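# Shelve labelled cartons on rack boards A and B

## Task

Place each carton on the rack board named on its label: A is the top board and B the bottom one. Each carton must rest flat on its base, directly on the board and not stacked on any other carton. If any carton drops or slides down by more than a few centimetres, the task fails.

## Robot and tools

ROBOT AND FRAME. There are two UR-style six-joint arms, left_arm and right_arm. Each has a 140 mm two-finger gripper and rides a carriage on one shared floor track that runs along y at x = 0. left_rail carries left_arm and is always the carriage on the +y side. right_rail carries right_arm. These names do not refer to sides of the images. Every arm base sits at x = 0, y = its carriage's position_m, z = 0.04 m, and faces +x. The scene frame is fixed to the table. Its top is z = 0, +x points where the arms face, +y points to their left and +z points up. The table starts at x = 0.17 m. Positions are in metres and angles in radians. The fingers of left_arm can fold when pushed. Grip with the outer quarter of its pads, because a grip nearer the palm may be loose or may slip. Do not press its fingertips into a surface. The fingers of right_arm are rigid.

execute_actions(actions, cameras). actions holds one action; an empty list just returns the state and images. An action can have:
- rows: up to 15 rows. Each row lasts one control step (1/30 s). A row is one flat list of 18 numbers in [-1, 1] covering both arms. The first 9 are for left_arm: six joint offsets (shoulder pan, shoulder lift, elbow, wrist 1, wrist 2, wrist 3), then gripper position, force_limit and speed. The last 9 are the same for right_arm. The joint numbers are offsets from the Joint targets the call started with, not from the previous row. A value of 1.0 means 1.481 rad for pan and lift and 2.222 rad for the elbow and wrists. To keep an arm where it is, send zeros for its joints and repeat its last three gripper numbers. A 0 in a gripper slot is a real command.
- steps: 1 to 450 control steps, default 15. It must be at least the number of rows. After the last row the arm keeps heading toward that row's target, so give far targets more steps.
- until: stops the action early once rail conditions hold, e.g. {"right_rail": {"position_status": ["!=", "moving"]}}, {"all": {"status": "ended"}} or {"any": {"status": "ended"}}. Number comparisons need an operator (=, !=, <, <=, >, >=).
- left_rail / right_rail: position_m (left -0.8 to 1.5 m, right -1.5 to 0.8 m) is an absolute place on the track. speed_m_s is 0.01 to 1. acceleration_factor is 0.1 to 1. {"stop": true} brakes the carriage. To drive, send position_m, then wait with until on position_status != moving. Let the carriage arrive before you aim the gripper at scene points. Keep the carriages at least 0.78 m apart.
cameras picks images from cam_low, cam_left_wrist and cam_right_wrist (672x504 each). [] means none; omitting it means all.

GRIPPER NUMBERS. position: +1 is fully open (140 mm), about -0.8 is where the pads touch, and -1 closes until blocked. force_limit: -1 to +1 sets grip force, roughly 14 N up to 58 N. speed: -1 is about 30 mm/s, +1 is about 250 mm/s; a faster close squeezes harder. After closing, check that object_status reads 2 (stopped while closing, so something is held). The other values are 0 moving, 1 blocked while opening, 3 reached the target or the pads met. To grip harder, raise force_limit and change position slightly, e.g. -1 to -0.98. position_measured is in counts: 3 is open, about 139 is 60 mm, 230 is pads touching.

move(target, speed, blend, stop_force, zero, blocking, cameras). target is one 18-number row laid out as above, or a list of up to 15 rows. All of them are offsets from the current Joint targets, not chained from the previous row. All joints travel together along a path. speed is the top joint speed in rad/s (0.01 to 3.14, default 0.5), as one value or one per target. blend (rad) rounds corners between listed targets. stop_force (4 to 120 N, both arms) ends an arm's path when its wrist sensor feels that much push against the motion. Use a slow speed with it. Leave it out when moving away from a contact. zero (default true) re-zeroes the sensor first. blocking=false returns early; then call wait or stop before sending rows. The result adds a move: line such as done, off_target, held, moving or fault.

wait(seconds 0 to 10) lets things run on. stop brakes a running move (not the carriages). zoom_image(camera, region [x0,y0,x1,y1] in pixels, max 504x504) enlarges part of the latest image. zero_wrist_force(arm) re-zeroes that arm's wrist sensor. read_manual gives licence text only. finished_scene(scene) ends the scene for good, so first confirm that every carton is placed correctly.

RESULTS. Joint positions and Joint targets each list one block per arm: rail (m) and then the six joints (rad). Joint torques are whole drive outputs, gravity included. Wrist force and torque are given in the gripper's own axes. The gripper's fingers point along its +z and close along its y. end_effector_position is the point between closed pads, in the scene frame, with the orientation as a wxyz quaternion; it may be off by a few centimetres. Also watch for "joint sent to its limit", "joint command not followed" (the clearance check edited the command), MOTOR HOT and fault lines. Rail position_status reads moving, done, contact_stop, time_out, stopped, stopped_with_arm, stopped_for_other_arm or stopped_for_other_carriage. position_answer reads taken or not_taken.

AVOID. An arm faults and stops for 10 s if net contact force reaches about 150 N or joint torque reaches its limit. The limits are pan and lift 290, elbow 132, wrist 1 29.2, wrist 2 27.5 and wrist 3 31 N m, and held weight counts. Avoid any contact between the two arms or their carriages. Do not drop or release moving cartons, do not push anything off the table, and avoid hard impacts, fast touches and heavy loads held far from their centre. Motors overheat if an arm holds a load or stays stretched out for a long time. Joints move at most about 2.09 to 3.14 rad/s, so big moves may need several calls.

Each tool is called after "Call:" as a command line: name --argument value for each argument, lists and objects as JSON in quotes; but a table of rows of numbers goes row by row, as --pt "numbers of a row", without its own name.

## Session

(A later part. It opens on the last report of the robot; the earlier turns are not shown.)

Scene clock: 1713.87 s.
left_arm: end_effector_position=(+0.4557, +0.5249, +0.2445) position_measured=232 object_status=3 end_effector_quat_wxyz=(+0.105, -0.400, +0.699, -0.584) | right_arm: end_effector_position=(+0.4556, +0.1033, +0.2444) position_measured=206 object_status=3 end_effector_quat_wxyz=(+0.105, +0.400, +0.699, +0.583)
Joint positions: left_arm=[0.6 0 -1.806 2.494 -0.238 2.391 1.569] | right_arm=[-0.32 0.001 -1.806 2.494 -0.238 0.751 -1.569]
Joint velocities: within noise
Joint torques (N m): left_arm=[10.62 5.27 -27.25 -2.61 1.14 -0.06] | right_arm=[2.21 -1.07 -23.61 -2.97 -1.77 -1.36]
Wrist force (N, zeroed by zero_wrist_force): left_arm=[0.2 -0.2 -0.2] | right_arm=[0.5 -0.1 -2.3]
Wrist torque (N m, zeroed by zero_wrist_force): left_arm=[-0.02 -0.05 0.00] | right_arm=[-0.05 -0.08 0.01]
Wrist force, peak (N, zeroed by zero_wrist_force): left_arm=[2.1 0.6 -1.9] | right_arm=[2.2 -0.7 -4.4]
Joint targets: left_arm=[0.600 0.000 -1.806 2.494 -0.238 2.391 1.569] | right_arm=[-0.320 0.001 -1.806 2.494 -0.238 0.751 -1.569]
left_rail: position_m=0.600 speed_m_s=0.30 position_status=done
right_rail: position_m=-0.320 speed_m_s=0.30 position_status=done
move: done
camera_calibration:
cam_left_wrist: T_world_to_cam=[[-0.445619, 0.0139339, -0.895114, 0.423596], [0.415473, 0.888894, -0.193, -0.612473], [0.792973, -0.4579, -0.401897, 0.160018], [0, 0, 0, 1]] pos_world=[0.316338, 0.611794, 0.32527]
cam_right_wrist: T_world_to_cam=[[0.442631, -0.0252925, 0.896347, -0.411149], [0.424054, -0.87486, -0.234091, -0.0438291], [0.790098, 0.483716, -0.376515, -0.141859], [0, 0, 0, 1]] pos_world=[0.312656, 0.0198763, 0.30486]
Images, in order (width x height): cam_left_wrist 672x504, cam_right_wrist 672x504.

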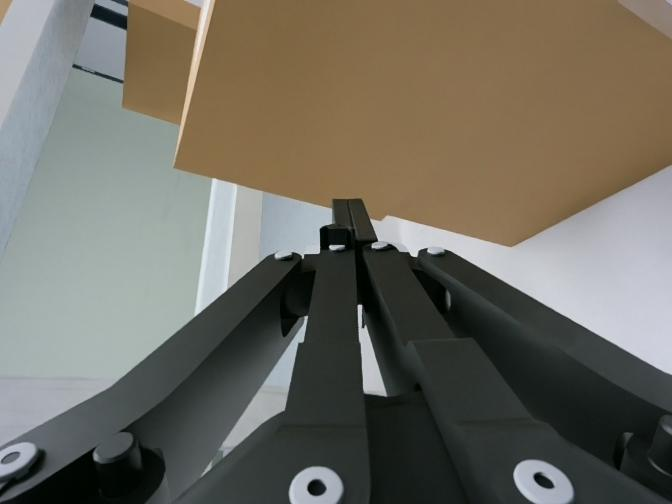

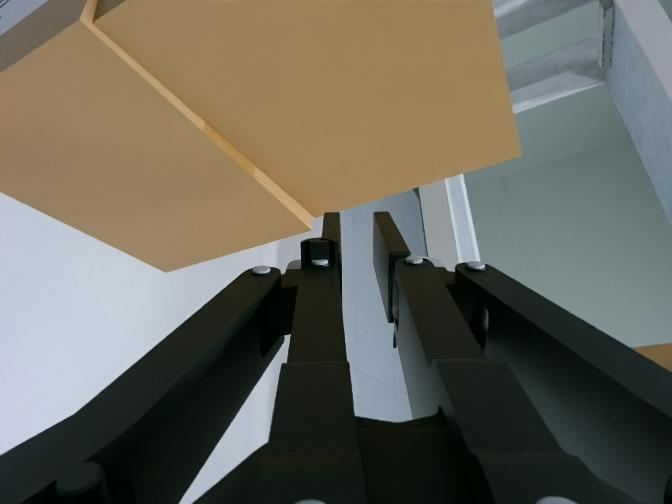

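Call:
zero_wrist_force --arm "left_arm"

Call:
zero_wrist_force --arm "right_arm"

Call:
execute_actions --actions '[{"left_rail":{"position_m":0.5494,"speed_m_s":0.05},"right_rail":{"position_m":-0.2567,"speed_m_s":0.05},"steps":150,"until":{"left_rail":{"position_status":["!=","moving"]},"right_rail":{"position_status":["!=","moving"]}}}]' --cameras '["cam_left_wrist","cam_right_wrist"]'

Wrist force sensor zeroed.

Wrist force sensor zeroed.

Scene clock: 1762.57 s.
left_arm: end_effector_position=(+0.4556, +0.4743, +0.2444) position_measured=232 object_status=3 end_effector_quat_wxyz=(+0.105, -0.400, +0.699, -0.584) | right_arm: end_effector_position=(+0.4556, +0.1666, +0.2443) position_measured=206 object_status=3 end_effector_quat_wxyz=(+0.105, +0.400, +0.699, +0.583)
Joint positions: left_arm=[0.549 0 -1.806 2.494 -0.238 2.391 1.569] | right_arm=[-0.257 0.001 -1.806 2.494 -0.238 0.751 -1.569]
Joint velocities: within noise
Joint torques (N m): left_arm=[9.97 3.88 -34.69 0.6 -0.6 0.16] | right_arm=[-9.4 -0.15 -31.37 -0.29 1.02 -1.08]
Wrist force (N, zeroed by zero_wrist_force): left_arm=[0.0 0.1 0.0] | right_arm=[-0.4 -0.1 -0.1]
Wrist torque (N m, zeroed by zero_wrist_force): left_arm=[0.01 0.00 0.00] | right_arm=[-0.02 0.09 0.00]
Wrist force, peak (N, zeroed by zero_wrist_force): left_arm=[-0.8 -0.1 -0.6] | right_arm=[-0.9 -0.2 -0.1]
Joint targets: left_arm=[0.549 0.000 -1.806 2.494 -0.238 2.391 1.569] | right_arm=[-0.257 0.001 -1.806 2.494 -0.238 0.751 -1.569]
Tool commands: left_gripper/position=-1.0 left_gripper/force_limit=+0.0 left_gripper/speed=-1.0 right_gripper/position=-0.61 right_gripper/force_limit=+0.0 right_gripper/speed=-1.0
left_rail: position_m=0.549 speed_m_s=0.05 position_status=done
right_rail: position_m=-0.257 speed_m_s=0.05 position_status=done
camera_calibration:
cam_left_wrist: T_world_to_cam=[[-0.44569, 0.0139742, -0.895078, 0.424198], [0.415457, 0.888903, -0.192993, -0.567605], [0.792941, -0.457882, -0.401981, 0.136881], [0, 0, 0, 1]] pos_world=[0.316338, 0.561294, 0.32517]
cam_right_wrist: T_world_to_cam=[[0.442667, -0.0252709, 0.89633, -0.409466], [0.424088, -0.874839, -0.234108, 0.0115191], [0.79006, 0.483754, -0.376545, -0.172498], [0, 0, 0, 1]] pos_world=[0.312656, 0.0831765, 0.30476]
Images, in order (width x height): cam_left_wrist 672x504, cam_right_wrist 672x504.

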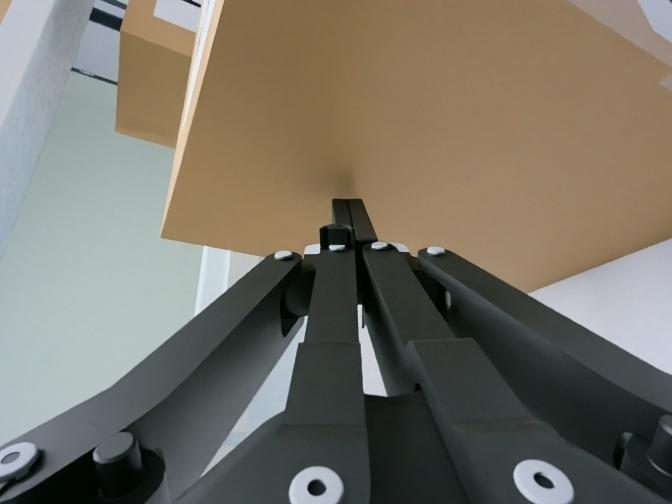

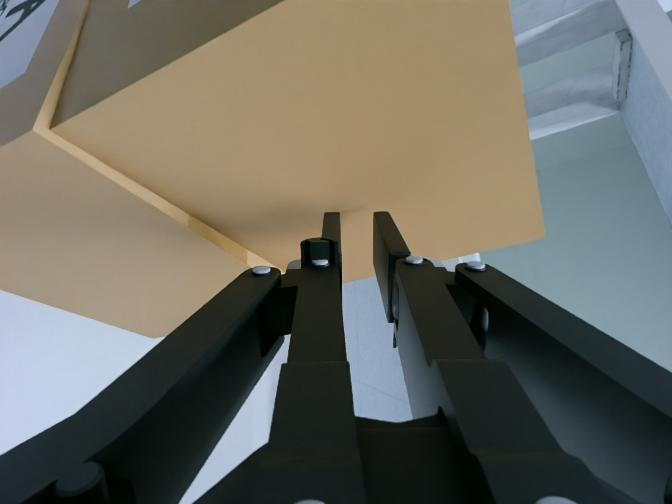

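Call:
execute_actions --actions '[{"left_rail":{"position_m":0.5444,"speed_m_s":0.01},"right_rail":{"position_m":-0.2517,"speed_m_s":0.01},"steps":150,"until":{"left_rail":{"position_status":["!=","moving"]},"right_rail":{"position_status":["!=","moving"]}}}]' --cameras '[]'

Call:
execute_actions --actions '[{"left_rail":{"position_m":0.5404,"speed_m_s":0.01},"right_rail":{"position_m":-0.2477,"speed_m_s":0.01},"steps":150,"until":{"left_rail":{"position_status":["!=","moving"]},"right_rail":{"position_status":["!=","moving"]}}}]' --cameras '[]'

Scene clock: 1770.47 s.
left_arm: end_effector_position=(+0.4557, +0.4693, +0.2444) position_measured=232 object_status=3 end_effector_quat_wxyz=(+0.105, -0.400, +0.699, -0.584) | right_arm: end_effector_position=(+0.4556, +0.1717, +0.2443) position_measured=206 object_status=3 end_effector_quat_wxyz=(+0.105, +0.400, +0.699, +0.583)
Joint positions: left_arm=[0.544 0 -1.806 2.494 -0.238 2.391 1.569] | right_arm=[-0.252 0.001 -1.806 2.494 -0.238 0.751 -1.569]
Joint velocities: within noise
Joint torques (N m): left_arm=[9.7 3.19 -41.5 1.15 -0.07 0.47] | right_arm=[-14.26 -1.89 -38.39 1.55 2.41 -1.01]
Wrist force (N, zeroed by zero_wrist_force): left_arm=[-3.6 -0.9 -4.9] | right_arm=[-0.2 0.0 0.2]
Wrist torque (N m, zeroed by zero_wrist_force): left_arm=[0.01 -0.11 -0.02] | right_arm=[-0.01 0.04 0.00]
Wrist force, peak (N, zeroed by zero_wrist_force): left_arm=[-3.5 -0.7 -5.9] | right_arm=[-0.5 0.0 0.2]
Joint targets: left_arm=[0.544 0.000 -1.806 2.494 -0.238 2.391 1.569] | right_arm=[-0.252 0.001 -1.806 2.494 -0.238 0.751 -1.569]
Tool commands: left_gripper/position=-1.0 left_gripper/force_limit=+0.0 left_gripper/speed=-1.0 right_gripper/position=-0.61 right_gripper/force_limit=+0.0 right_gripper/speed=-1.0
left_rail: position_m=0.544 speed_m_s=0.01 position_status=done
right_rail: position_m=-0.252 speed_m_s=0.01 position_status=done
No camera images: "cameras" was empty.

Scene clock: 1771.20 s.
left_arm: end_effector_position=(+0.4557, +0.4655, +0.2444) position_measured=232 object_status=3 end_effector_quat_wxyz=(+0.105, -0.400, +0.699, -0.584) | right_arm: end_effector_position=(+0.4557, +0.1754, +0.2443) position_measured=206 object_status=3 end_effector_quat_wxyz=(+0.106, +0.400, +0.699, +0.583) end_effector_velocity=(+0.000, +0.001, +0.000) end_effector_angular_velocity=(-0.001, -0.002, +0.001)
Joint positions: left_arm=[0.54 0 -1.806 2.494 -0.238 2.391 1.569] | right_arm=[-0.248 0 -1.806 2.494 -0.238 0.751 -1.569]
Joint velocities: left_arm=[within noise] | right_arm=[0.001 0.001 -0.002 0 0.001 0.001 -0.001]
Joint torques (N m): left_arm=[-37.15 4.91 -41.87 1.2 13.36 0.4] | right_arm=[28.35 -2.42 -30.26 1.74 -11.86 -1.1]
Wrist force (N, zeroed by zero_wrist_force): left_arm=[-41.0 -11.5 -66.4] | right_arm=[-39.0 12.0 -68.8]
Wrist torque (N m, zeroed by zero_wrist_force): left_arm=[0.24 -0.78 -0.16] | right_arm=[-0.17 -0.26 0.07]
Wrist force, peak (N, zeroed by zero_wrist_force): left_arm=[-41.0 -11.5 -66.4] | right_arm=[-39.0 12.0 -68.8]
Joint targets: left_arm=[0.540 0.000 -1.806 2.494 -0.238 2.391 1.569] | right_arm=[-0.248 0.001 -1.806 2.494 -0.238 0.751 -1.569]
Tool commands: left_gripper/position=-1.0 left_gripper/force_limit=+0.0 left_gripper/speed=-1.0 right_gripper/position=-0.61 right_gripper/force_limit=+0.0 right_gripper/speed=-1.0
left_rail: position_m=0.540 speed_m_s=0.01 position_status=done
right_rail: position_m=-0.248 speed_m_s=0.01 position_status=done
No camera images: "cameras" was empty.

Call:
move --target '[0,-0.016787,-0.007595,0.018784,0,0,-1,0,-1,0,-0.016787,-0.007595,0.018784,0,0,-0.61,0,-1]' --speed 0.03 --cameras '["cam_right_wrist"]'

Scene clock: 1798.47 s.
left_arm: end_effector_position=(+0.4557, +0.4652, +0.2593) position_measured=232 object_status=3 end_effector_quat_wxyz=(+0.105, -0.400, +0.699, -0.584) | right_arm: end_effector_position=(+0.4556, +0.1757, +0.2593) position_measured=206 object_status=3 end_effector_quat_wxyz=(+0.105, +0.400, +0.699, +0.583)
Joint positions: left_arm=[0.54 0 -1.83 2.478 -0.197 2.391 1.569] | right_arm=[-0.248 0.001 -1.83 2.478 -0.197 0.751 -1.569]
Joint velocities: within noise
Joint torques (N m): left_arm=[-29.15 -36.93 -55.19 1.46 23.15 -0.01] | right_arm=[41.49 -30.02 -46.26 2.28 -22.12 -0.91]
Wrist force (N, zeroed by zero_wrist_force): left_arm=[-50.1 7.0 -46.4] | right_arm=[-52.0 -8.2 -46.0]
Wrist torque (N m, zeroed by zero_wrist_force): left_arm=[-0.17 -1.42 0.09] | right_arm=[0.32 -0.86 -0.35]
Wrist force, peak (N, zeroed by zero_wrist_force): left_arm=[-43.1 -12.0 -71.0] | right_arm=[-41.9 13.2 -73.4]
Joint targets: left_arm=[0.540 0.000 -1.831 2.477 -0.197 2.391 1.569] | right_arm=[-0.248 0.001 -1.831 2.477 -0.197 0.751 -1.569]
left_rail: position_m=0.540 speed_m_s=0.01 position_status=done
right_rail: position_m=-0.248 speed_m_s=0.01 position_status=done
move: done
camera_calibration:
cam_right_wrist: T_world_to_cam=[[0.442631, -0.0252925, 0.896347, -0.422584], [0.424054, -0.87486, -0.234091, 0.0229753], [0.790098, 0.483716, -0.376515, -0.171308], [0, 0, 0, 1]] pos_world=[0.312656, 0.0922763, 0.31966]
Images, in order (width x height): cam_right_wrist 672x504.

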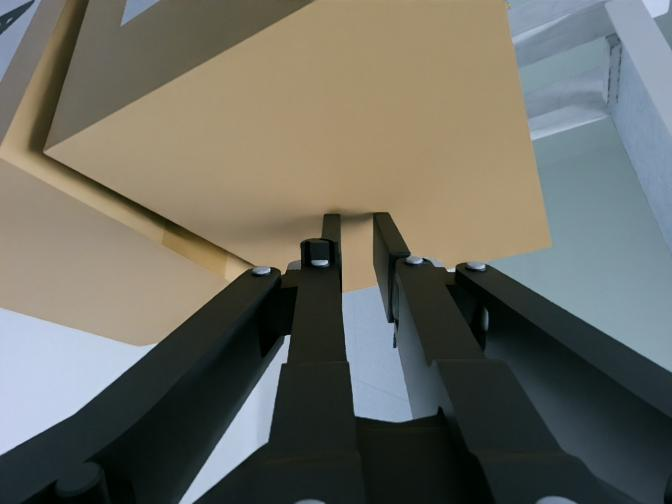

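Call:
move --pt "0 -0.002063 -0.089506 0.090881 0 0 -1 0 -1 0 -0.002063 -0.089506 0.090881 0 0 -0.61 0 -1" --pt "0 0.073339 -0.127422 0.07854 0 0 -1 0 -1 0 0.073339 -0.127422 0.07854 0 0 -0.61 0 -1" --pt "0 0.143478 -0.16855 0.072919 0 0 -1 0 -1 0 0.143478 -0.16855 0.072919 0 0 -0.61 0 -1" --pt "0 0.204194 -0.208891 0.072793 0 0 -1 0 -1 0 0.204194 -0.208891 0.072793 0 0 -0.61 0 -1" --pt "0 0.237275 -0.232723 0.074576 0 0 -1 0 -1 0 0.237275 -0.232723 0.074576 0 0 -0.61 0 -1" --speed '[0.13,0.1,0.1,0.1,0.08]' --blend 0.01 --cameras '["cam_right_wrist"]'

Scene clock: 1830.87 s.
left_arm: end_effector_position=(+0.7196, +0.4652, +0.3573) position_measured=232 object_status=3 end_effector_quat_wxyz=(+0.105, -0.400, +0.699, -0.584) | right_arm: end_effector_position=(+0.7195, +0.1758, +0.3572) position_measured=206 object_status=3 end_effector_quat_wxyz=(+0.105, +0.400, +0.699, +0.583)
Joint positions: left_arm=[0.54 0 -1.479 1.961 -0.031 2.391 1.569] | right_arm=[-0.248 0.001 -1.479 1.961 -0.031 0.751 -1.569]
Joint velocities: within noise
Joint torques (N m): left_arm=[-32.09 -36.85 -59.92 1.81 23.41 0.53] | right_arm=[33.8 -43.82 -51.2 1.88 -22.06 -1.06]
Wrist force (N, zeroed by zero_wrist_force): left_arm=[-43.4 7.2 -39.5] | right_arm=[-44.7 -8.0 -38.9]
Wrist torque (N m, zeroed by zero_wrist_force): left_arm=[-0.15 -1.11 0.10] | right_arm=[0.34 -0.79 -0.29]
Wrist force, peak (N, zeroed by zero_wrist_force): left_arm=[-50.1 6.5 -47.0] | right_arm=[-52.3 -8.4 -46.1]
Joint targets: left_arm=[0.540 0.000 -1.479 1.960 -0.031 2.391 1.569] | right_arm=[-0.248 0.001 -1.479 1.960 -0.031 0.751 -1.569]
left_rail: position_m=0.540 speed_m_s=0.01 position_status=done
right_rail: position_m=-0.248 speed_m_s=0.01 position_status=done
move: done
camera_calibration:
cam_right_wrist: T_world_to_cam=[[0.442705, -0.0253489, 0.896309, -0.627258], [0.424047, -0.874837, -0.234188, -0.0659496], [0.790061, 0.483754, -0.376546, -0.342885], [0, 0, 0, 1]] pos_world=[0.576556, 0.0922764, 0.41766]
Images, in order (width x height): cam_right_wrist 672x504.

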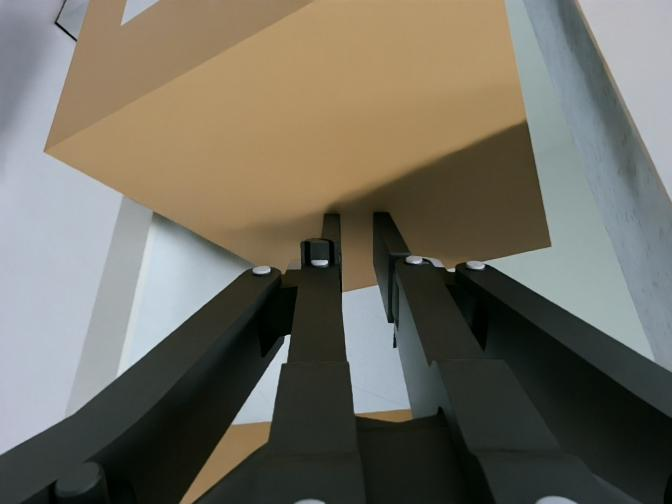

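Call:
move --target '[0,0.010253,0.00846,-0.015303,0,0,-1,0,-1,0,0.010253,0.00846,-0.015303,0,0,-0.61,0,-1]' --speed 0.03 --cameras '[]'

Call:
move --target '[0,0.001148,0.000928,-0.001702,0,0,-1,0,-1,0,0.001148,0.000928,-0.001702,0,0,-0.61,0,-1]' --speed 0.01 --cameras '[]'

Scene clock: 1840.60 s.
left_arm: end_effector_position=(+0.7197, +0.4652, +0.3394) position_measured=232 object_status=3 end_effector_quat_wxyz=(+0.105, -0.400, +0.699, -0.584) | right_arm: end_effector_position=(+0.7196, +0.1758, +0.3393) position_measured=206 object_status=3 end_effector_quat_wxyz=(+0.105, +0.400, +0.699, +0.583)
Joint positions: left_arm=[0.54 0 -1.464 1.979 -0.065 2.391 1.569] | right_arm=[-0.248 0.001 -1.464 1.979 -0.065 0.751 -1.569]
Joint velocities: within noise
Joint torques (N m): left_arm=[-43.1 -35.92 -36.55 -4.54 23.58 -0.03] | right_arm=[29.04 -43.63 -32.88 -5.21 -22.04 -0.69]
Wrist force (N, zeroed by zero_wrist_force): left_arm=[-43.2 7.0 -39.6] | right_arm=[-44.3 -7.7 -38.8]
Wrist torque (N m, zeroed by zero_wrist_force): left_arm=[-0.15 -1.19 0.09] | right_arm=[0.36 -0.86 -0.30]
Wrist force, peak (N, zeroed by zero_wrist_force): left_arm=[-43.3 6.6 -40.1] | right_arm=[-44.8 -8.2 -39.3]
Joint targets: left_arm=[0.540 0.000 -1.464 1.979 -0.065 2.391 1.569] | right_arm=[-0.248 0.001 -1.464 1.979 -0.065 0.751 -1.569]
left_rail: position_m=0.540 speed_m_s=0.01 position_status=done
right_rail: position_m=-0.248 speed_m_s=0.01 position_status=done
move: done
No camera images: "cameras" was empty.

Scene clock: 1841.30 s.
left_arm: end_effector_position=(+0.7196, +0.4652, +0.3374) position_measured=232 object_status=3 end_effector_quat_wxyz=(+0.105, -0.400, +0.699, -0.584) | right_arm: end_effector_position=(+0.7196, +0.1758, +0.3373) position_measured=206 object_status=3 end_effector_quat_wxyz=(+0.105, +0.400, +0.699, +0.583)
Joint positions: left_arm=[0.54 0 -1.462 1.981 -0.069 2.391 1.569] | right_arm=[-0.248 0.001 -1.462 1.981 -0.069 0.751 -1.569]
Joint velocities: within noise
Joint torques (N m): left_arm=[-45.09 -41.52 -36.92 -3.8 23.2 0.01] | right_arm=[28.2 -43.67 -33.17 -5.02 -21.82 -0.85]
Wrist force (N, zeroed by zero_wrist_force): left_arm=[-43.0 6.9 -39.2] | right_arm=[-44.4 -7.9 -39.0]
Wrist torque (N m, zeroed by zero_wrist_force): left_arm=[-0.21 -1.24 0.09] | right_arm=[0.35 -0.86 -0.29]
Wrist force, peak (N, zeroed by zero_wrist_force): left_arm=[-43.5 6.5 -39.8] | right_arm=[-44.8 -7.7 -39.3]
Joint targets: left_arm=[0.540 0.000 -1.462 1.981 -0.069 2.391 1.569] | right_arm=[-0.248 0.001 -1.462 1.981 -0.069 0.751 -1.569]
left_rail: position_m=0.540 speed_m_s=0.01 position_status=done
right_rail: position_m=-0.248 speed_m_s=0.01 position_status=done
move: done
No camera images: "cameras" was empty.

Call:
move --target '[0,0.001033,0.000835,-0.001532,0,0,-1,0,-1,0,0.001033,0.000835,-0.001532,0,0,-0.61,0,-1]' --speed 0.01 --cameras '[]'

Call:
move --target '[0,0.000746,0.000603,-0.001106,0,0,-1,0,-1,0,0.000746,0.000603,-0.001106,0,0,-0.61,0,-1]' --speed 0.01 --cameras '[]'

Scene clock: 1846.83 s.
left_arm: end_effector_position=(+0.7196, +0.4651, +0.3356) position_measured=232 object_status=3 end_effector_quat_wxyz=(+0.105, -0.400, +0.699, -0.584) | right_arm: end_effector_position=(+0.7196, +0.1758, +0.3355) position_measured=206 object_status=3 end_effector_quat_wxyz=(+0.105, +0.400, +0.699, +0.583)
Joint positions: left_arm=[0.54 0 -1.461 1.983 -0.072 2.391 1.569] | right_arm=[-0.248 0.001 -1.461 1.983 -0.072 0.751 -1.569]
Joint velocities: within noise
Joint torques (N m): left_arm=[-53.4 -38.03 -38.65 -4.12 23.43 -0.06] | right_arm=[28.04 -45.22 -32.63 -4.63 -21.82 -0.79]
Wrist force (N, zeroed by zero_wrist_force): left_arm=[-43.3 6.5 -39.6] | right_arm=[-44.4 -7.3 -39.1]
Wrist torque (N m, zeroed by zero_wrist_force): left_arm=[-0.17 -1.19 0.10] | right_arm=[0.37 -0.82 -0.29]
Wrist force, peak (N, zeroed by zero_wrist_force): left_arm=[-43.4 7.2 -40.0] | right_arm=[-44.8 -8.2 -39.2]
Joint targets: left_arm=[0.540 0.000 -1.461 1.983 -0.072 2.391 1.569] | right_arm=[-0.248 0.001 -1.461 1.983 -0.072 0.751 -1.569]
left_rail: position_m=0.540 speed_m_s=0.01 position_status=done
right_rail: position_m=-0.248 speed_m_s=0.01 position_status=done
move: done
No camera images: "cameras" was empty.

Scene clock: 1847.53 s.
left_arm: end_effector_position=(+0.7196, +0.4651, +0.3343) position_measured=232 object_status=3 end_effector_quat_wxyz=(+0.105, -0.400, +0.699, -0.584) | right_arm: end_effector_position=(+0.7195, +0.1758, +0.3342) position_measured=206 object_status=3 end_effector_quat_wxyz=(+0.105, +0.400, +0.699, +0.583)
Joint positions: left_arm=[0.54 0 -1.46 1.984 -0.075 2.391 1.569] | right_arm=[-0.248 0.001 -1.46 1.984 -0.075 0.751 -1.569]
Joint velocities: within noise
Joint torques (N m): left_arm=[-54.78 -41.14 -38.02 -3.8 23.54 0.23] | right_arm=[28.55 -45.42 -33.13 -4.91 -21.81 -0.83]
Wrist force (N, zeroed by zero_wrist_force): left_arm=[-43.3 7.5 -39.6] | right_arm=[-44.7 -7.9 -38.9]
Wrist torque (N m, zeroed by zero_wrist_force): left_arm=[-0.15 -1.18 0.10] | right_arm=[0.41 -0.81 -0.29]
Wrist force, peak (N, zeroed by zero_wrist_force): left_arm=[-43.4 6.5 -39.9] | right_arm=[-44.8 -7.7 -39.3]
Joint targets: left_arm=[0.540 0.000 -1.460 1.984 -0.075 2.391 1.569] | right_arm=[-0.248 0.001 -1.460 1.984 -0.075 0.751 -1.569]
left_rail: position_m=0.540 speed_m_s=0.01 position_status=done
right_rail: position_m=-0.248 speed_m_s=0.01 position_status=done
move: done
No camera images: "cameras" was empty.

Call:
move --target '[0,0.000861,0.000696,-0.001277,0,0,-1,0,-1,0,0.000861,0.000696,-0.001277,0,0,-0.61,0,-1]' --speed 0.01 --cameras '[]'

Call:
move --target '[0,0.000861,0.000696,-0.001277,0,0,-1,0,-1,0,0.000861,0.000696,-0.001277,0,0,-0.61,0,-1]' --speed 0.01 --cameras '["cam_right_wrist"]'

Scene clock: 1860.70 s.
left_arm: end_effector_position=(+0.7196, +0.4651, +0.3328) position_measured=232 object_status=3 end_effector_quat_wxyz=(+0.105, -0.400, +0.699, -0.584) | right_arm: end_effector_position=(+0.7195, +0.1758, +0.3327) position_measured=206 object_status=3 end_effector_quat_wxyz=(+0.105, +0.400, +0.699, +0.583)
Joint positions: left_arm=[0.54 0 -1.458 1.986 -0.077 2.391 1.569] | right_arm=[-0.248 0.001 -1.458 1.986 -0.077 0.751 -1.569]
Joint velocities: within noise
Joint torques (N m): left_arm=[-53.42 -37.41 -37.76 -4.16 23.3 0.25] | right_arm=[27.38 -44.5 -33.39 -5.09 -21.43 -0.63]
Wrist force (N, zeroed by zero_wrist_force): left_arm=[-43.1 6.4 -39.5] | right_arm=[-44.2 -7.0 -39.3]
Wrist torque (N m, zeroed by zero_wrist_force): left_arm=[-0.19 -1.24 0.09] | right_arm=[0.41 -0.86 -0.30]
Wrist force, peak (N, zeroed by zero_wrist_force): left_arm=[-43.6 7.0 -39.9] | right_arm=[-44.8 -8.1 -39.3]
Joint targets: left_arm=[0.540 0.000 -1.458 1.986 -0.078 2.391 1.569] | right_arm=[-0.248 0.001 -1.458 1.986 -0.078 0.751 -1.569]
left_rail: position_m=0.540 speed_m_s=0.01 position_status=done
right_rail: position_m=-0.248 speed_m_s=0.01 position_status=done
move: done
No camera images: "cameras" was empty.

Scene clock: 1861.40 s.
left_arm: end_effector_position=(+0.7195, +0.4651, +0.3313) position_measured=232 object_status=3 end_effector_quat_wxyz=(+0.105, -0.400, +0.699, -0.584) | right_arm: end_effector_position=(+0.7195, +0.1758, +0.3313) position_measured=206 object_status=3 end_effector_quat_wxyz=(+0.106, +0.400, +0.699, +0.583)
Joint positions: left_arm=[0.54 0 -1.457 1.987 -0.08 2.391 1.569] | right_arm=[-0.248 0.001 -1.457 1.987 -0.08 0.751 -1.569]
Joint velocities: within noise
Joint torques (N m): left_arm=[-52.7 -37.36 -37.31 -3.48 23.47 0.18] | right_arm=[27.6 -41.46 -29.76 -3.62 -21.92 -0.55]
Wrist force (N, zeroed by zero_wrist_force): left_arm=[-43.9 7.3 -40.1] | right_arm=[-44.1 -3.1 -40.3]
Wrist torque (N m, zeroed by zero_wrist_force): left_arm=[-0.09 -1.14 0.08] | right_arm=[0.35 -0.77 -0.21]
Wrist force, peak (N, zeroed by zero_wrist_force): left_arm=[-43.9 7.3 -40.1] | right_arm=[-44.8 -7.9 -39.2]
Joint targets: left_arm=[0.540 0.000 -1.457 1.988 -0.080 2.391 1.569] | right_arm=[-0.248 0.001 -1.457 1.988 -0.080 0.751 -1.569]
left_rail: position_m=0.540 speed_m_s=0.01 position_status=done
right_rail: position_m=-0.248 speed_m_s=0.01 position_status=done
move: done
camera_calibration:
cam_right_wrist: T_world_to_cam=[[0.442561, -0.0253363, 0.89638, -0.60399], [0.424072, -0.874848, -0.234101, -0.0720623], [0.790128, 0.483734, -0.376429, -0.35272], [0, 0, 0, 1]] pos_world=[0.576556, 0.0922763, 0.391761]
Images, in order (width x height): cam_right_wrist 672x504.

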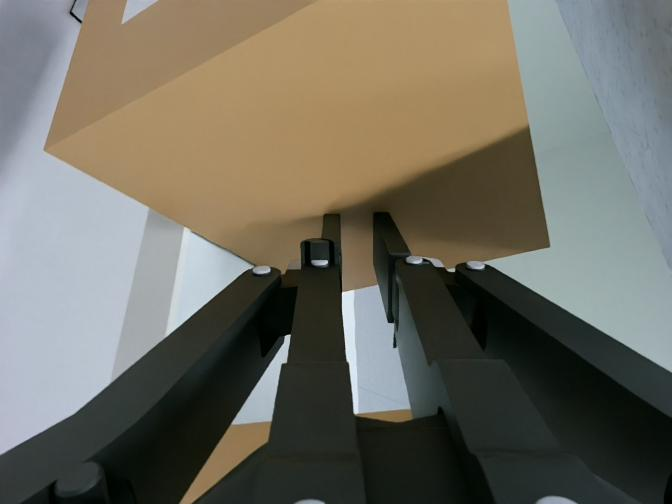

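Call:
move --target '[0,0.000574,0.000464,-0.000851,0,0,-1,0,-1,0,0.000574,0.000464,-0.000851,0,0,-0.61,0,-1]' --speed 0.01 --cameras '[]'

Call:
move --target '[0,0.000574,0.000464,-0.000851,0,0,-1,0,-1,0,0.000574,0.000464,-0.000851,0,0,-0.61,0,-1]' --speed 0.01 --cameras '[]'

Scene clock: 1873.73 s.
left_arm: end_effector_position=(+0.7195, +0.4651, +0.3304) position_measured=232 object_status=3 end_effector_quat_wxyz=(+0.105, -0.400, +0.699, -0.584) | right_arm: end_effector_position=(+0.7194, +0.1758, +0.3303) position_measured=206 object_status=3 end_effector_quat_wxyz=(+0.105, +0.400, +0.699, +0.583)
Joint positions: left_arm=[0.54 0 -1.456 1.988 -0.082 2.391 1.569] | right_arm=[-0.248 0.001 -1.456 1.988 -0.082 0.751 -1.569]
Joint velocities: within noise
Joint torques (N m): left_arm=[-53.61 -36.14 -35.57 -3.45 23.19 0.03] | right_arm=[31.72 -37.39 -25.43 -1.94 -21.68 -0.48]
Wrist force (N, zeroed by zero_wrist_force): left_arm=[-44.3 4.6 -41.2] | right_arm=[-42.5 3.9 -41.9]
Wrist torque (N m, zeroed by zero_wrist_force): left_arm=[-0.16 -1.27 0.04] | right_arm=[0.21 -0.72 -0.05]
Wrist force, peak (N, zeroed by zero_wrist_force): left_arm=[-44.6 4.6 -41.3] | right_arm=[-44.3 -2.3 -40.6]
Joint targets: left_arm=[0.540 0.000 -1.456 1.989 -0.082 2.391 1.569] | right_arm=[-0.248 0.001 -1.456 1.989 -0.082 0.751 -1.569]
left_rail: position_m=0.540 speed_m_s=0.01 position_status=done
right_rail: position_m=-0.248 speed_m_s=0.01 position_status=done
move: done
No camera images: "cameras" was empty.

Scene clock: 1874.43 s.
left_arm: end_effector_position=(+0.7195, +0.4651, +0.3294) position_measured=232 object_status=3 end_effector_quat_wxyz=(+0.105, -0.400, +0.699, -0.584) | right_arm: end_effector_position=(+0.7194, +0.1758, +0.3293) position_measured=206 object_status=3 end_effector_quat_wxyz=(+0.105, +0.400, +0.699, +0.583)
Joint positions: left_arm=[0.54 0 -1.455 1.989 -0.084 2.391 1.569] | right_arm=[-0.248 0.001 -1.455 1.99 -0.084 0.751 -1.569]
Joint velocities: within noise
Joint torques (N m): left_arm=[-54.63 -30.07 -28.31 -1.16 23.52 0.02] | right_arm=[31.04 -35.42 -24 -1.37 -21.9 -0.56]
Wrist force (N, zeroed by zero_wrist_force): left_arm=[-43.9 -3.2 -42.6] | right_arm=[-41.8 5.0 -42.8]
Wrist torque (N m, zeroed by zero_wrist_force): left_arm=[0.14 -1.18 -0.07] | right_arm=[0.28 -0.76 0.04]
Wrist force, peak (N, zeroed by zero_wrist_force): left_arm=[-44.5 2.3 -42.0] | right_arm=[-42.5 4.5 -43.3]
Joint targets: left_arm=[0.540 0.000 -1.455 1.990 -0.084 2.391 1.569] | right_arm=[-0.248 0.001 -1.455 1.990 -0.084 0.751 -1.569]
left_rail: position_m=0.540 speed_m_s=0.01 position_status=done
right_rail: position_m=-0.248 speed_m_s=0.01 position_status=done
move: done
No camera images: "cameras" was empty.

Call:
move --target '[0,0.000574,0.000464,-0.000851,0,0,-1,0,-1,0,0.000574,0.000464,-0.000851,0,0,-0.61,0,-1]' --speed 0.01 --cameras '[]'

Scene clock: 1880.93 s.
left_arm: end_effector_position=(+0.7194, +0.4651, +0.3284) position_measured=232 object_status=3 end_effector_quat_wxyz=(+0.105, -0.400, +0.699, -0.584) | right_arm: end_effector_position=(+0.7194, +0.1758, +0.3283) position_measured=206 object_status=3 end_effector_quat_wxyz=(+0.105, +0.400, +0.699, +0.583)
Joint positions: left_arm=[0.54 0 -1.454 1.991 -0.086 2.391 1.569] | right_arm=[-0.248 0.001 -1.454 1.991 -0.086 0.751 -1.569]
Joint velocities: within noise
Joint torques (N m): left_arm=[-52.97 -29.24 -28.14 -1.47 23.05 -0.1] | right_arm=[34.81 -33.3 -23.55 -2.55 -21.29 -0.37]
Wrist force (N, zeroed by zero_wrist_force): left_arm=[-42.8 -3.9 -43.6] | right_arm=[-41.9 5.4 -43.4]
Wrist torque (N m, zeroed by zero_wrist_force): left_arm=[0.09 -1.18 -0.09] | right_arm=[0.35 -0.74 0.11]
Wrist force, peak (N, zeroed by zero_wrist_force): left_arm=[-44.1 -3.6 -43.0] | right_arm=[-42.0 5.9 -43.6]
Joint targets: left_arm=[0.540 0.000 -1.454 1.991 -0.086 2.391 1.569] | right_arm=[-0.248 0.001 -1.454 1.991 -0.086 0.751 -1.569]
left_rail: position_m=0.540 speed_m_s=0.01 position_status=done
right_rail: position_m=-0.248 speed_m_s=0.01 position_status=done
move: done
No camera images: "cameras" was empty.

Call:
execute_actions --actions '[]' --cameras '["cam_right_wrist", "cam_left_wrist"]'

Scene clock: 1888.80 s.
left_arm: end_effector_position=(+0.7194, +0.4651, +0.3283) position_measured=232 object_status=3 end_effector_quat_wxyz=(+0.105, -0.400, +0.699, -0.584) | right_arm: end_effector_position=(+0.7194, +0.1758, +0.3283) position_measured=206 object_status=3 end_effector_quat_wxyz=(+0.105, +0.400, +0.699, +0.583)
Joint positions: left_arm=[0.54 0 -1.454 1.991 -0.086 2.391 1.569] | right_arm=[-0.248 0.001 -1.454 1.991 -0.086 0.751 -1.569]
Joint velocities: within noise
Joint torques (N m): left_arm=[-52.03 -31.33 -36.04 -1.01 23.18 0.05] | right_arm=[35.79 -36.99 -31.61 -2.04 -21.28 -0.39]
Wrist force (N, zeroed by zero_wrist_force): left_arm=[-43.0 -2.6 -43.9] | right_arm=[-41.9 3.7 -43.9]
Wrist torque (N m, zeroed by zero_wrist_force): left_arm=[0.00 -1.10 -0.08] | right_arm=[0.33 -0.71 0.10]
Wrist force, peak (N, zeroed by zero_wrist_force): left_arm=[-43.1 -3.2 -44.2] | right_arm=[-42.1 3.9 -44.2]
Joint targets: left_arm=[0.540 0.000 -1.454 1.991 -0.086 2.391 1.569] | right_arm=[-0.248 0.001 -1.454 1.991 -0.086 0.751 -1.569]
Tool commands: left_gripper/position=-1.0 left_gripper/force_limit=+0.0 left_gripper/speed=-1.0 right_gripper/position=-0.61 right_gripper/force_limit=+0.0 right_gripper/speed=-1.0
left_rail: position_m=0.540 speed_m_s=0.01 position_status=done
right_rail: position_m=-0.248 speed_m_s=0.01 position_status=done
camera_calibration:
cam_left_wrist: T_world_to_cam=[[-0.445619, 0.0139339, -0.895114, 0.616992], [0.415473, 0.888894, -0.193, -0.652834], [0.792973, -0.4579, -0.401897, -0.0428262], [0, 0, 0, 1]] pos_world=[0.580138, 0.552094, 0.40907]
cam_right_wrist: T_world_to_cam=[[0.442631, -0.0252925, 0.896347, -0.601198], [0.424054, -0.87486, -0.234091, -0.0727378], [0.790098, 0.483716, -0.376515, -0.353756], [0, 0, 0, 1]] pos_world=[0.576456, 0.0922763, 0.38866]
Images, in order (width x height): cam_left_wrist 672x504, cam_right_wrist 672x504.

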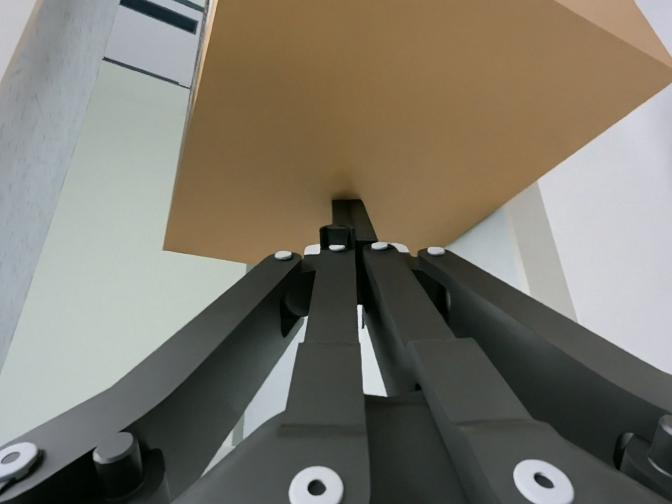

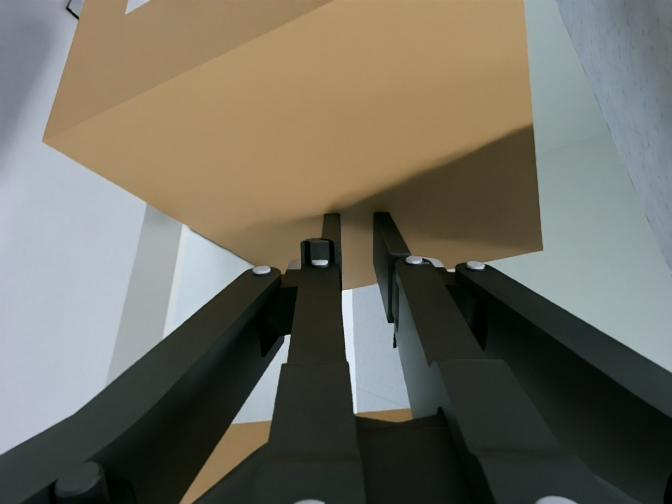

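Call:
move --target '[0,0.000574,0.000464,-0.000851,0,0,-1,0,-1,0,0.000574,0.000464,-0.000851,0,0,-0.61,0,-1]' --speed 0.01 --cameras '[]'

Call:
move --target '[0,0.000574,0.000464,-0.000851,0,0,-1,0,-1,0,0.000574,0.000464,-0.000851,0,0,-0.61,0,-1]' --speed 0.01 --cameras '["cam_right_wrist"]'

Scene clock: 1930.93 s.
left_arm: end_effector_position=(+0.7194, +0.4651, +0.3274) position_measured=232 object_status=3 end_effector_quat_wxyz=(+0.105, -0.400, +0.699, -0.584) | right_arm: end_effector_position=(+0.7194, +0.1758, +0.3274) position_measured=206 object_status=3 end_effector_quat_wxyz=(+0.106, +0.400, +0.699, +0.583)
Joint positions: left_arm=[0.54 0 -1.454 1.992 -0.088 2.391 1.569] | right_arm=[-0.248 0.001 -1.454 1.992 -0.088 0.751 -1.569]
Joint velocities: within noise
Joint torques (N m): left_arm=[-54.45 -19.85 -25.75 -1.2 22.02 0.27] | right_arm=[39.99 -27.34 -21.18 -1.9 -21.39 -0.27]
Wrist force (N, zeroed by zero_wrist_force): left_arm=[-38.7 -11.1 -58.5] | right_arm=[-37.5 12.9 -58.6]
Wrist torque (N m, zeroed by zero_wrist_force): left_arm=[0.27 -0.82 -0.18] | right_arm=[0.15 -0.41 0.23]
Wrist force, peak (N, zeroed by zero_wrist_force): left_arm=[-38.7 -11.1 -58.5] | right_arm=[-37.5 12.4 -59.2]
Joint targets: left_arm=[0.540 0.000 -1.454 1.992 -0.088 2.391 1.569] | right_arm=[-0.248 0.001 -1.454 1.992 -0.088 0.751 -1.569]
left_rail: position_m=0.540 speed_m_s=0.01 position_status=done
right_rail: position_m=-0.248 speed_m_s=0.01 position_status=done
move: done
No camera images: "cameras" was empty.

Scene clock: 1931.63 s.
left_arm: end_effector_position=(+0.7194, +0.4651, +0.3264) position_measured=232 object_status=3 end_effector_quat_wxyz=(+0.105, -0.400, +0.699, -0.584) | right_arm: end_effector_position=(+0.7193, +0.1758, +0.3263) position_measured=206 object_status=3 end_effector_quat_wxyz=(+0.106, +0.400, +0.699, +0.583)
Joint positions: left_arm=[0.54 0 -1.453 1.993 -0.09 2.391 1.569] | right_arm=[-0.248 0.001 -1.453 1.993 -0.09 0.751 -1.569]
Joint velocities: within noise
Joint torques (N m): left_arm=[-54.32 -19.66 -24.8 -1.29 18.76 -0.11] | right_arm=[40.56 -24.87 -20.38 -2.01 -20.93 -0.43]
Wrist force (N, zeroed by zero_wrist_force): left_arm=[-39.7 -9.5 -56.8] | right_arm=[-39.0 12.9 -58.4]
Wrist torque (N m, zeroed by zero_wrist_force): left_arm=[0.26 -0.79 -0.18] | right_arm=[0.22 -0.40 0.26]
Wrist force, peak (N, zeroed by zero_wrist_force): left_arm=[-38.5 -11.4 -58.9] | right_arm=[-37.2 13.8 -60.3]
Joint targets: left_arm=[0.540 0.000 -1.453 1.993 -0.090 2.391 1.569] | right_arm=[-0.248 0.001 -1.453 1.993 -0.090 0.751 -1.569]
left_rail: position_m=0.540 speed_m_s=0.01 position_status=done
right_rail: position_m=-0.248 speed_m_s=0.01 position_status=done
move: done
camera_calibration:
cam_right_wrist: T_world_to_cam=[[0.442561, -0.0253363, 0.89638, -0.59942], [0.424072, -0.874848, -0.234101, -0.073148], [0.790128, 0.483734, -0.376429, -0.354444], [0, 0, 0, 1]] pos_world=[0.576356, 0.0922763, 0.386761]
Images, in order (width x height): cam_right_wrist 672x504.

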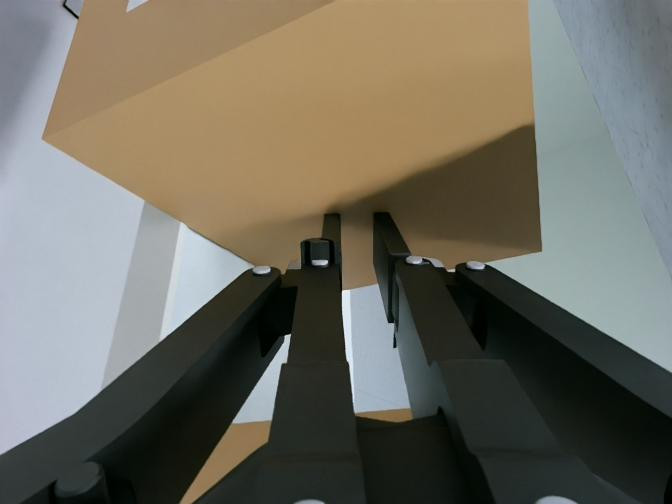

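Call:
execute_actions --actions '[{"left_rail":{"position_m":0.5484,"speed_m_s":0.01},"right_rail":{"position_m":-0.2557,"speed_m_s":0.01},"steps":150,"until":{"left_rail":{"position_status":["!=","moving"]},"right_rail":{"position_status":["!=","moving"]}}}]' --cameras '[]'

Call:
move --target '[0,-0.082113,0.045894,0.008905,0,0,-1,0,-1,0,-0.082113,0.045894,0.008905,0,0,-0.61,0,-1]' --speed 0.15 --cameras '["cam_right_wrist"]'

Call:
zero_wrist_force --arm "left_arm"

Call:
zero_wrist_force --arm "right_arm"

Scene clock: 1977.40 s.
left_arm: end_effector_position=(+0.7194, +0.4731, +0.3263) position_measured=232 object_status=3 end_effector_quat_wxyz=(+0.105, -0.400, +0.699, -0.584) | right_arm: end_effector_position=(+0.7193, +0.1678, +0.3262) position_measured=206 object_status=3 end_effector_quat_wxyz=(+0.105, +0.400, +0.699, +0.583)
Joint positions: left_arm=[0.548 -0.001 -1.453 1.993 -0.09 2.391 1.569] | right_arm=[-0.256 0.001 -1.453 1.993 -0.09 0.751 -1.569]
Joint velocities: within noise
Joint torques (N m): left_arm=[12.9 -51.68 -33.26 -1.13 -1.78 0.07] | right_arm=[-13.21 -56.65 -36.82 -0.29 2.55 -0.2]
Wrist force (N, zeroed by zero_wrist_force): left_arm=[-0.2 -0.2 0.4] | right_arm=[-3.2 -1.6 2.6]
Wrist torque (N m, zeroed by zero_wrist_force): left_arm=[-0.06 0.04 0.00] | right_arm=[-0.38 0.71 0.01]
Wrist force, peak (N, zeroed by zero_wrist_force): left_arm=[-38.8 -9.9 -58.5] | right_arm=[-38.0 14.4 -59.2]
Joint targets: left_arm=[0.548 0.000 -1.453 1.993 -0.090 2.391 1.569] | right_arm=[-0.256 0.001 -1.453 1.993 -0.090 0.751 -1.569]
Tool commands: left_gripper/position=-1.0 left_gripper/force_limit=+0.0 left_gripper/speed=-1.0 right_gripper/position=-0.61 right_gripper/force_limit=+0.0 right_gripper/speed=-1.0
left_rail: position_m=0.548 speed_m_s=0.01 position_status=done
right_rail: position_m=-0.256 speed_m_s=0.01 position_status=done
No camera images: "cameras" was empty.

Scene clock: 1978.70 s.
left_arm: end_effector_position=(+0.6508, +0.4732, +0.3403) position_measured=232 object_status=3 end_effector_quat_wxyz=(+0.105, -0.400, +0.699, -0.584) | right_arm: end_effector_position=(+0.6507, +0.1677, +0.3402) position_measured=206 object_status=3 end_effector_quat_wxyz=(+0.105, +0.400, +0.699, +0.583)
Joint positions: left_arm=[0.548 0 -1.574 2.094 -0.07 2.391 1.569] | right_arm=[-0.256 0.001 -1.574 2.094 -0.07 0.751 -1.569]
Joint velocities: within noise
Joint torques (N m): left_arm=[10.33 -65.98 -32.43 2.84 -1.33 0.1] | right_arm=[-13.93 -51.69 -27.24 3.56 1.78 -0.12]
Wrist force (N, zeroed by zero_wrist_force): left_arm=[0.1 0.2 0.0] | right_arm=[-4.1 -2.1 3.4]
Wrist torque (N m, zeroed by zero_wrist_force): left_arm=[0.02 -0.02 0.01] | right_arm=[-0.45 0.77 -0.02]
Wrist force, peak (N, zeroed by zero_wrist_force): left_arm=[-0.8 -0.2 0.9] | right_arm=[-4.4 -1.9 3.4]
Joint targets: left_arm=[0.548 0.000 -1.574 2.095 -0.070 2.391 1.569] | right_arm=[-0.256 0.001 -1.574 2.095 -0.070 0.751 -1.569]
left_rail: position_m=0.548 speed_m_s=0.01 position_status=done
right_rail: position_m=-0.256 speed_m_s=0.01 position_status=done
move: done
camera_calibration:
cam_right_wrist: T_world_to_cam=[[0.442705, -0.0253489, 0.896309, -0.581765], [0.424047, -0.874837, -0.234188, -0.047755], [0.790061, 0.483754, -0.376546, -0.29106], [0, 0, 0, 1]] pos_world=[0.507756, 0.0842764, 0.40066]
Images, in order (width x height): cam_right_wrist 672x504.

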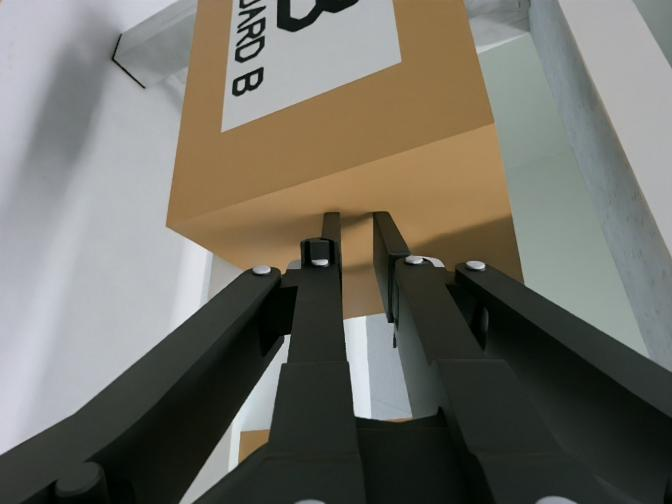

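Wrist force sensor zeroed.

Wrist force sensor zeroed.

Call:
execute_actions --actions '[{"right_rail":{"position_m":-0.2485,"speed_m_s":0.01},"steps":150,"until":{"right_rail":{"position_status":["!=","moving"]}}}]' --cameras '["cam_right_wrist"]'

Scene clock: 1995.27 s.
left_arm: end_effector_position=(+0.6507, +0.4732, +0.3403) position_measured=232 object_status=3 end_effector_quat_wxyz=(+0.105, -0.400, +0.699, -0.584) | right_arm: end_effector_position=(+0.6506, +0.1750, +0.3402) position_measured=206 object_status=3 end_effector_quat_wxyz=(+0.105, +0.400, +0.699, +0.583)
Joint positions: left_arm=[0.548 0 -1.574 2.095 -0.07 2.391 1.569] | right_arm=[-0.248 0.001 -1.574 2.095 -0.07 0.751 -1.569]
Joint velocities: within noise
Joint torques (N m): left_arm=[10.74 -61.74 -38.13 0.91 -1.27 0.18] | right_arm=[-8.28 -49.58 -33.7 1.51 -0.15 0.09]
Wrist force (N, zeroed by zero_wrist_force): left_arm=[-0.2 -0.1 0.2] | right_arm=[-0.7 0.2 -5.0]
Wrist torque (N m, zeroed by zero_wrist_force): left_arm=[0.00 0.04 0.00] | right_arm=[0.01 0.02 -0.01]
Wrist force, peak (N, zeroed by zero_wrist_force): left_arm=[-0.2 -0.6 0.0] | right_arm=[-2.3 0.2 -5.9]
Joint targets: left_arm=[0.548 0.000 -1.574 2.095 -0.070 2.391 1.569] | right_arm=[-0.248 0.001 -1.574 2.095 -0.070 0.751 -1.569]
Tool commands: left_gripper/position=-1.0 left_gripper/force_limit=+0.0 left_gripper/speed=-1.0 right_gripper/position=-0.61 right_gripper/force_limit=+0.0 right_gripper/speed=-1.0
left_rail: position_m=0.548 speed_m_s=0.01 position_status=done
right_rail: position_m=-0.248 speed_m_s=0.01 position_status=done
camera_calibration:
cam_right_wrist: T_world_to_cam=[[0.442705, -0.0253489, 0.896309, -0.581539], [0.424047, -0.874837, -0.234188, -0.0414138], [0.790061, 0.483754, -0.376546, -0.294464], [0, 0, 0, 1]] pos_world=[0.507656, 0.0914764, 0.40066]
Images, in order (width x height): cam_right_wrist 672x504.

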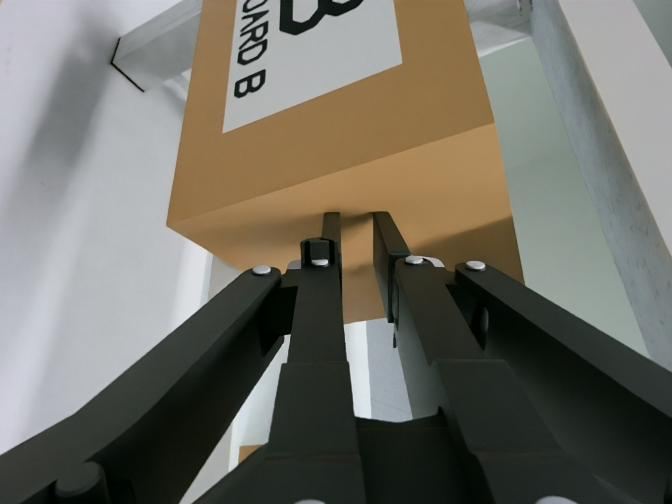

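Call:
execute_actions --actions '[{"right_rail":{"position_m":-0.2442,"speed_m_s":0.01},"steps":150,"until":{"right_rail":{"position_status":["!=","moving"]}}}]' --cameras '["cam_right_wrist"]'

Scene clock: 2001.87 s.
left_arm: end_effector_position=(+0.6507, +0.4732, +0.3403) position_measured=232 object_status=3 end_effector_quat_wxyz=(+0.105, -0.400, +0.699, -0.584) | right_arm: end_effector_position=(+0.6506, +0.1792, +0.3402) position_measured=206 object_status=3 end_effector_quat_wxyz=(+0.105, +0.400, +0.699, +0.583)
Joint positions: left_arm=[0.548 0 -1.574 2.095 -0.07 2.391 1.569] | right_arm=[-0.244 0.001 -1.574 2.095 -0.07 0.751 -1.569]
Joint velocities: within noise
Joint torques (N m): left_arm=[-4.23 -58.71 -45.83 -0.94 3.02 0.41] | right_arm=[-0.02 -43.66 -39.98 -0.21 -1.95 -0.08]
Wrist force (N, zeroed by zero_wrist_force): left_arm=[-11.3 -3.5 -13.2] | right_arm=[-13.0 3.6 -21.6]
Wrist torque (N m, zeroed by zero_wrist_force): left_arm=[0.05 -0.27 -0.05] | right_arm=[-0.03 -0.15 0.01]
Wrist force, peak (N, zeroed by zero_wrist_force): left_arm=[-11.5 -3.4 -13.6] | right_arm=[-13.4 3.1 -21.6]
Joint targets: left_arm=[0.548 0.000 -1.574 2.095 -0.070 2.391 1.569] | right_arm=[-0.244 0.001 -1.574 2.095 -0.070 0.751 -1.569]
Tool commands: left_gripper/position=-1.0 left_gripper/force_limit=+0.0 left_gripper/speed=-1.0 right_gripper/position=-0.61 right_gripper/force_limit=+0.0 right_gripper/speed=-1.0
left_rail: position_m=0.548 speed_m_s=0.01 position_status=done
right_rail: position_m=-0.244 speed_m_s=0.01 position_status=done
camera_calibration:
cam_right_wrist: T_world_to_cam=[[0.442705, -0.0253489, 0.896309, -0.58143], [0.424047, -0.874837, -0.234188, -0.037652], [0.790061, 0.483754, -0.376546, -0.296544], [0, 0, 0, 1]] pos_world=[0.507656, 0.0957764, 0.40066]
Images, in order (width x height): cam_right_wrist 672x504.

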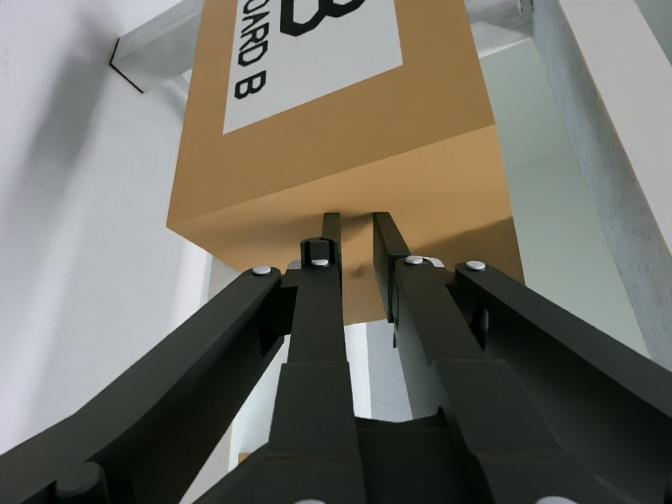

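Call:
wait --seconds 0 --cameras '["cam_low", "cam_left_wrist"]'

Scene clock: 2050.03 s.
left_arm: end_effector_position=(+0.6507, +0.4732, +0.3403) position_measured=232 object_status=3 end_effector_quat_wxyz=(+0.105, -0.400, +0.699, -0.584) | right_arm: end_effector_position=(+0.6506, +0.1792, +0.3402) position_measured=206 object_status=3 end_effector_quat_wxyz=(+0.105, +0.400, +0.699, +0.583)
Joint positions: left_arm=[0.548 0 -1.574 2.095 -0.07 2.391 1.569] | right_arm=[-0.244 0.001 -1.574 2.095 -0.07 0.751 -1.569]
Joint velocities: within noise
Joint torques (N m): left_arm=[-28.66 -51.16 -48.7 -0.88 8.79 0.24] | right_arm=[15.81 -36.04 -40.81 -1.41 -3.5 0.07]
Wrist force (N, zeroed by zero_wrist_force): left_arm=[-11.9 -3.3 -14.0] | right_arm=[-13.4 3.9 -20.8]
Wrist torque (N m, zeroed by zero_wrist_force): left_arm=[0.12 -0.24 -0.04] | right_arm=[0.06 -0.10 0.01]
Wrist force, peak (N, zeroed by zero_wrist_force): left_arm=[-11.7 -4.0 -14.3] | right_arm=[-13.4 3.6 -22.5]
Joint targets: left_arm=[0.548 0.000 -1.574 2.095 -0.070 2.391 1.569] | right_arm=[-0.244 0.001 -1.574 2.095 -0.070 0.751 -1.569]
Tool commands: left_gripper/position=-1.0 left_gripper/force_limit=+0.0 left_gripper/speed=-1.0 right_gripper/position=-0.61 right_gripper/force_limit=+0.0 right_gripper/speed=-1.0
left_rail: position_m=0.548 speed_m_s=0.01 position_status=done
right_rail: position_m=-0.244 speed_m_s=0.01 position_status=done
camera_calibration:
cam_left_wrist: T_world_to_cam=[[-0.44569, 0.0139742, -0.895078, 0.596961], [0.415457, 0.888903, -0.192993, -0.629134], [0.792941, -0.457882, -0.401981, 0.0203034], [0, 0, 0, 1]] pos_world=[0.511338, 0.560194, 0.42107]
Images, in order (width x height): cam_low 672x504, cam_left_wrist 672x504.

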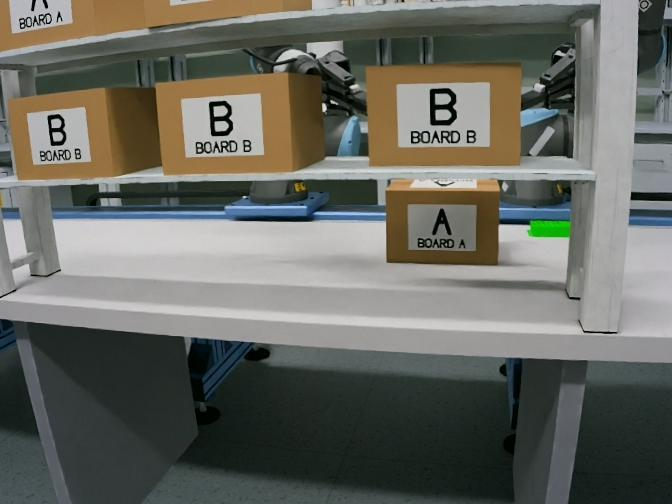

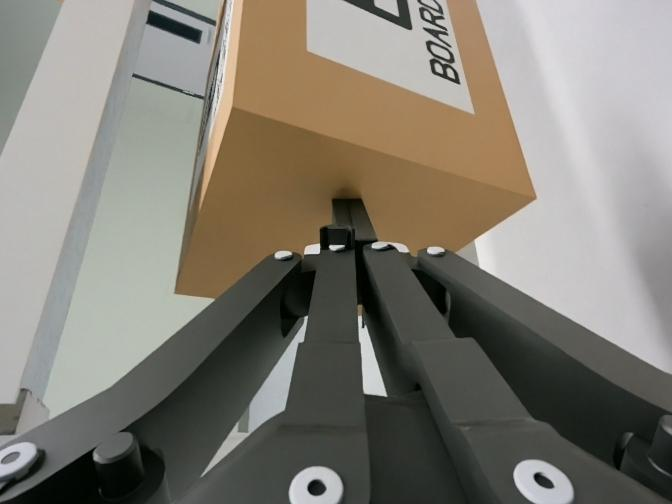

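Call:
execute_actions --actions '[{"left_rail":{"position_m":0.5411,"speed_m_s":0.01},"right_rail":{"position_m":-0.2509,"speed_m_s":0.01},"steps":150,"until":{"left_rail":{"position_status":["!=","moving"]},"right_rail":{"position_status":["!=","moving"]}}}]' --cameras '[]'

Scene clock: 2079.03 s.
left_arm: end_effector_position=(+0.6507, +0.4659, +0.3403) position_measured=232 object_status=3 end_effector_quat_wxyz=(+0.105, -0.400, +0.699, -0.584) | right_arm: end_effector_position=(+0.6506, +0.1725, +0.3402) position_measured=206 object_status=3 end_effector_quat_wxyz=(+0.105, +0.400, +0.699, +0.583)
Joint positions: left_arm=[0.541 0 -1.574 2.095 -0.07 2.391 1.569] | right_arm=[-0.251 0.001 -1.574 2.095 -0.07 0.751 -1.569]
Joint velocities: within noise
Joint torques (N m): left_arm=[-27.49 -34.42 -48.15 -0.7 8.98 -0.16] | right_arm=[20.05 -29.26 -40.05 -1.8 -5.8 0.34]
Wrist force (N, zeroed by zero_wrist_force): left_arm=[-17.7 -4.2 -24.4] | right_arm=[-14.8 3.2 -16.3]
Wrist torque (N m, zeroed by zero_wrist_force): left_arm=[0.09 -0.35 -0.07] | right_arm=[0.07 -0.25 0.01]
Wrist force, peak (N, zeroed by zero_wrist_force): left_arm=[-18.1 -5.4 -25.7] | right_arm=[-13.6 2.9 -21.2]
Joint targets: left_arm=[0.541 0.000 -1.574 2.095 -0.070 2.391 1.569] | right_arm=[-0.251 0.001 -1.574 2.095 -0.070 0.751 -1.569]
Tool commands: left_gripper/position=-1.0 left_gripper/force_limit=+0.0 left_gripper/speed=-1.0 right_gripper/position=-0.61 right_gripper/force_limit=+0.0 right_gripper/speed=-1.0
left_rail: position_m=0.541 speed_m_s=0.01 position_status=done
right_rail: position_m=-0.251 speed_m_s=0.01 position_status=done
No camera images: "cameras" was empty.


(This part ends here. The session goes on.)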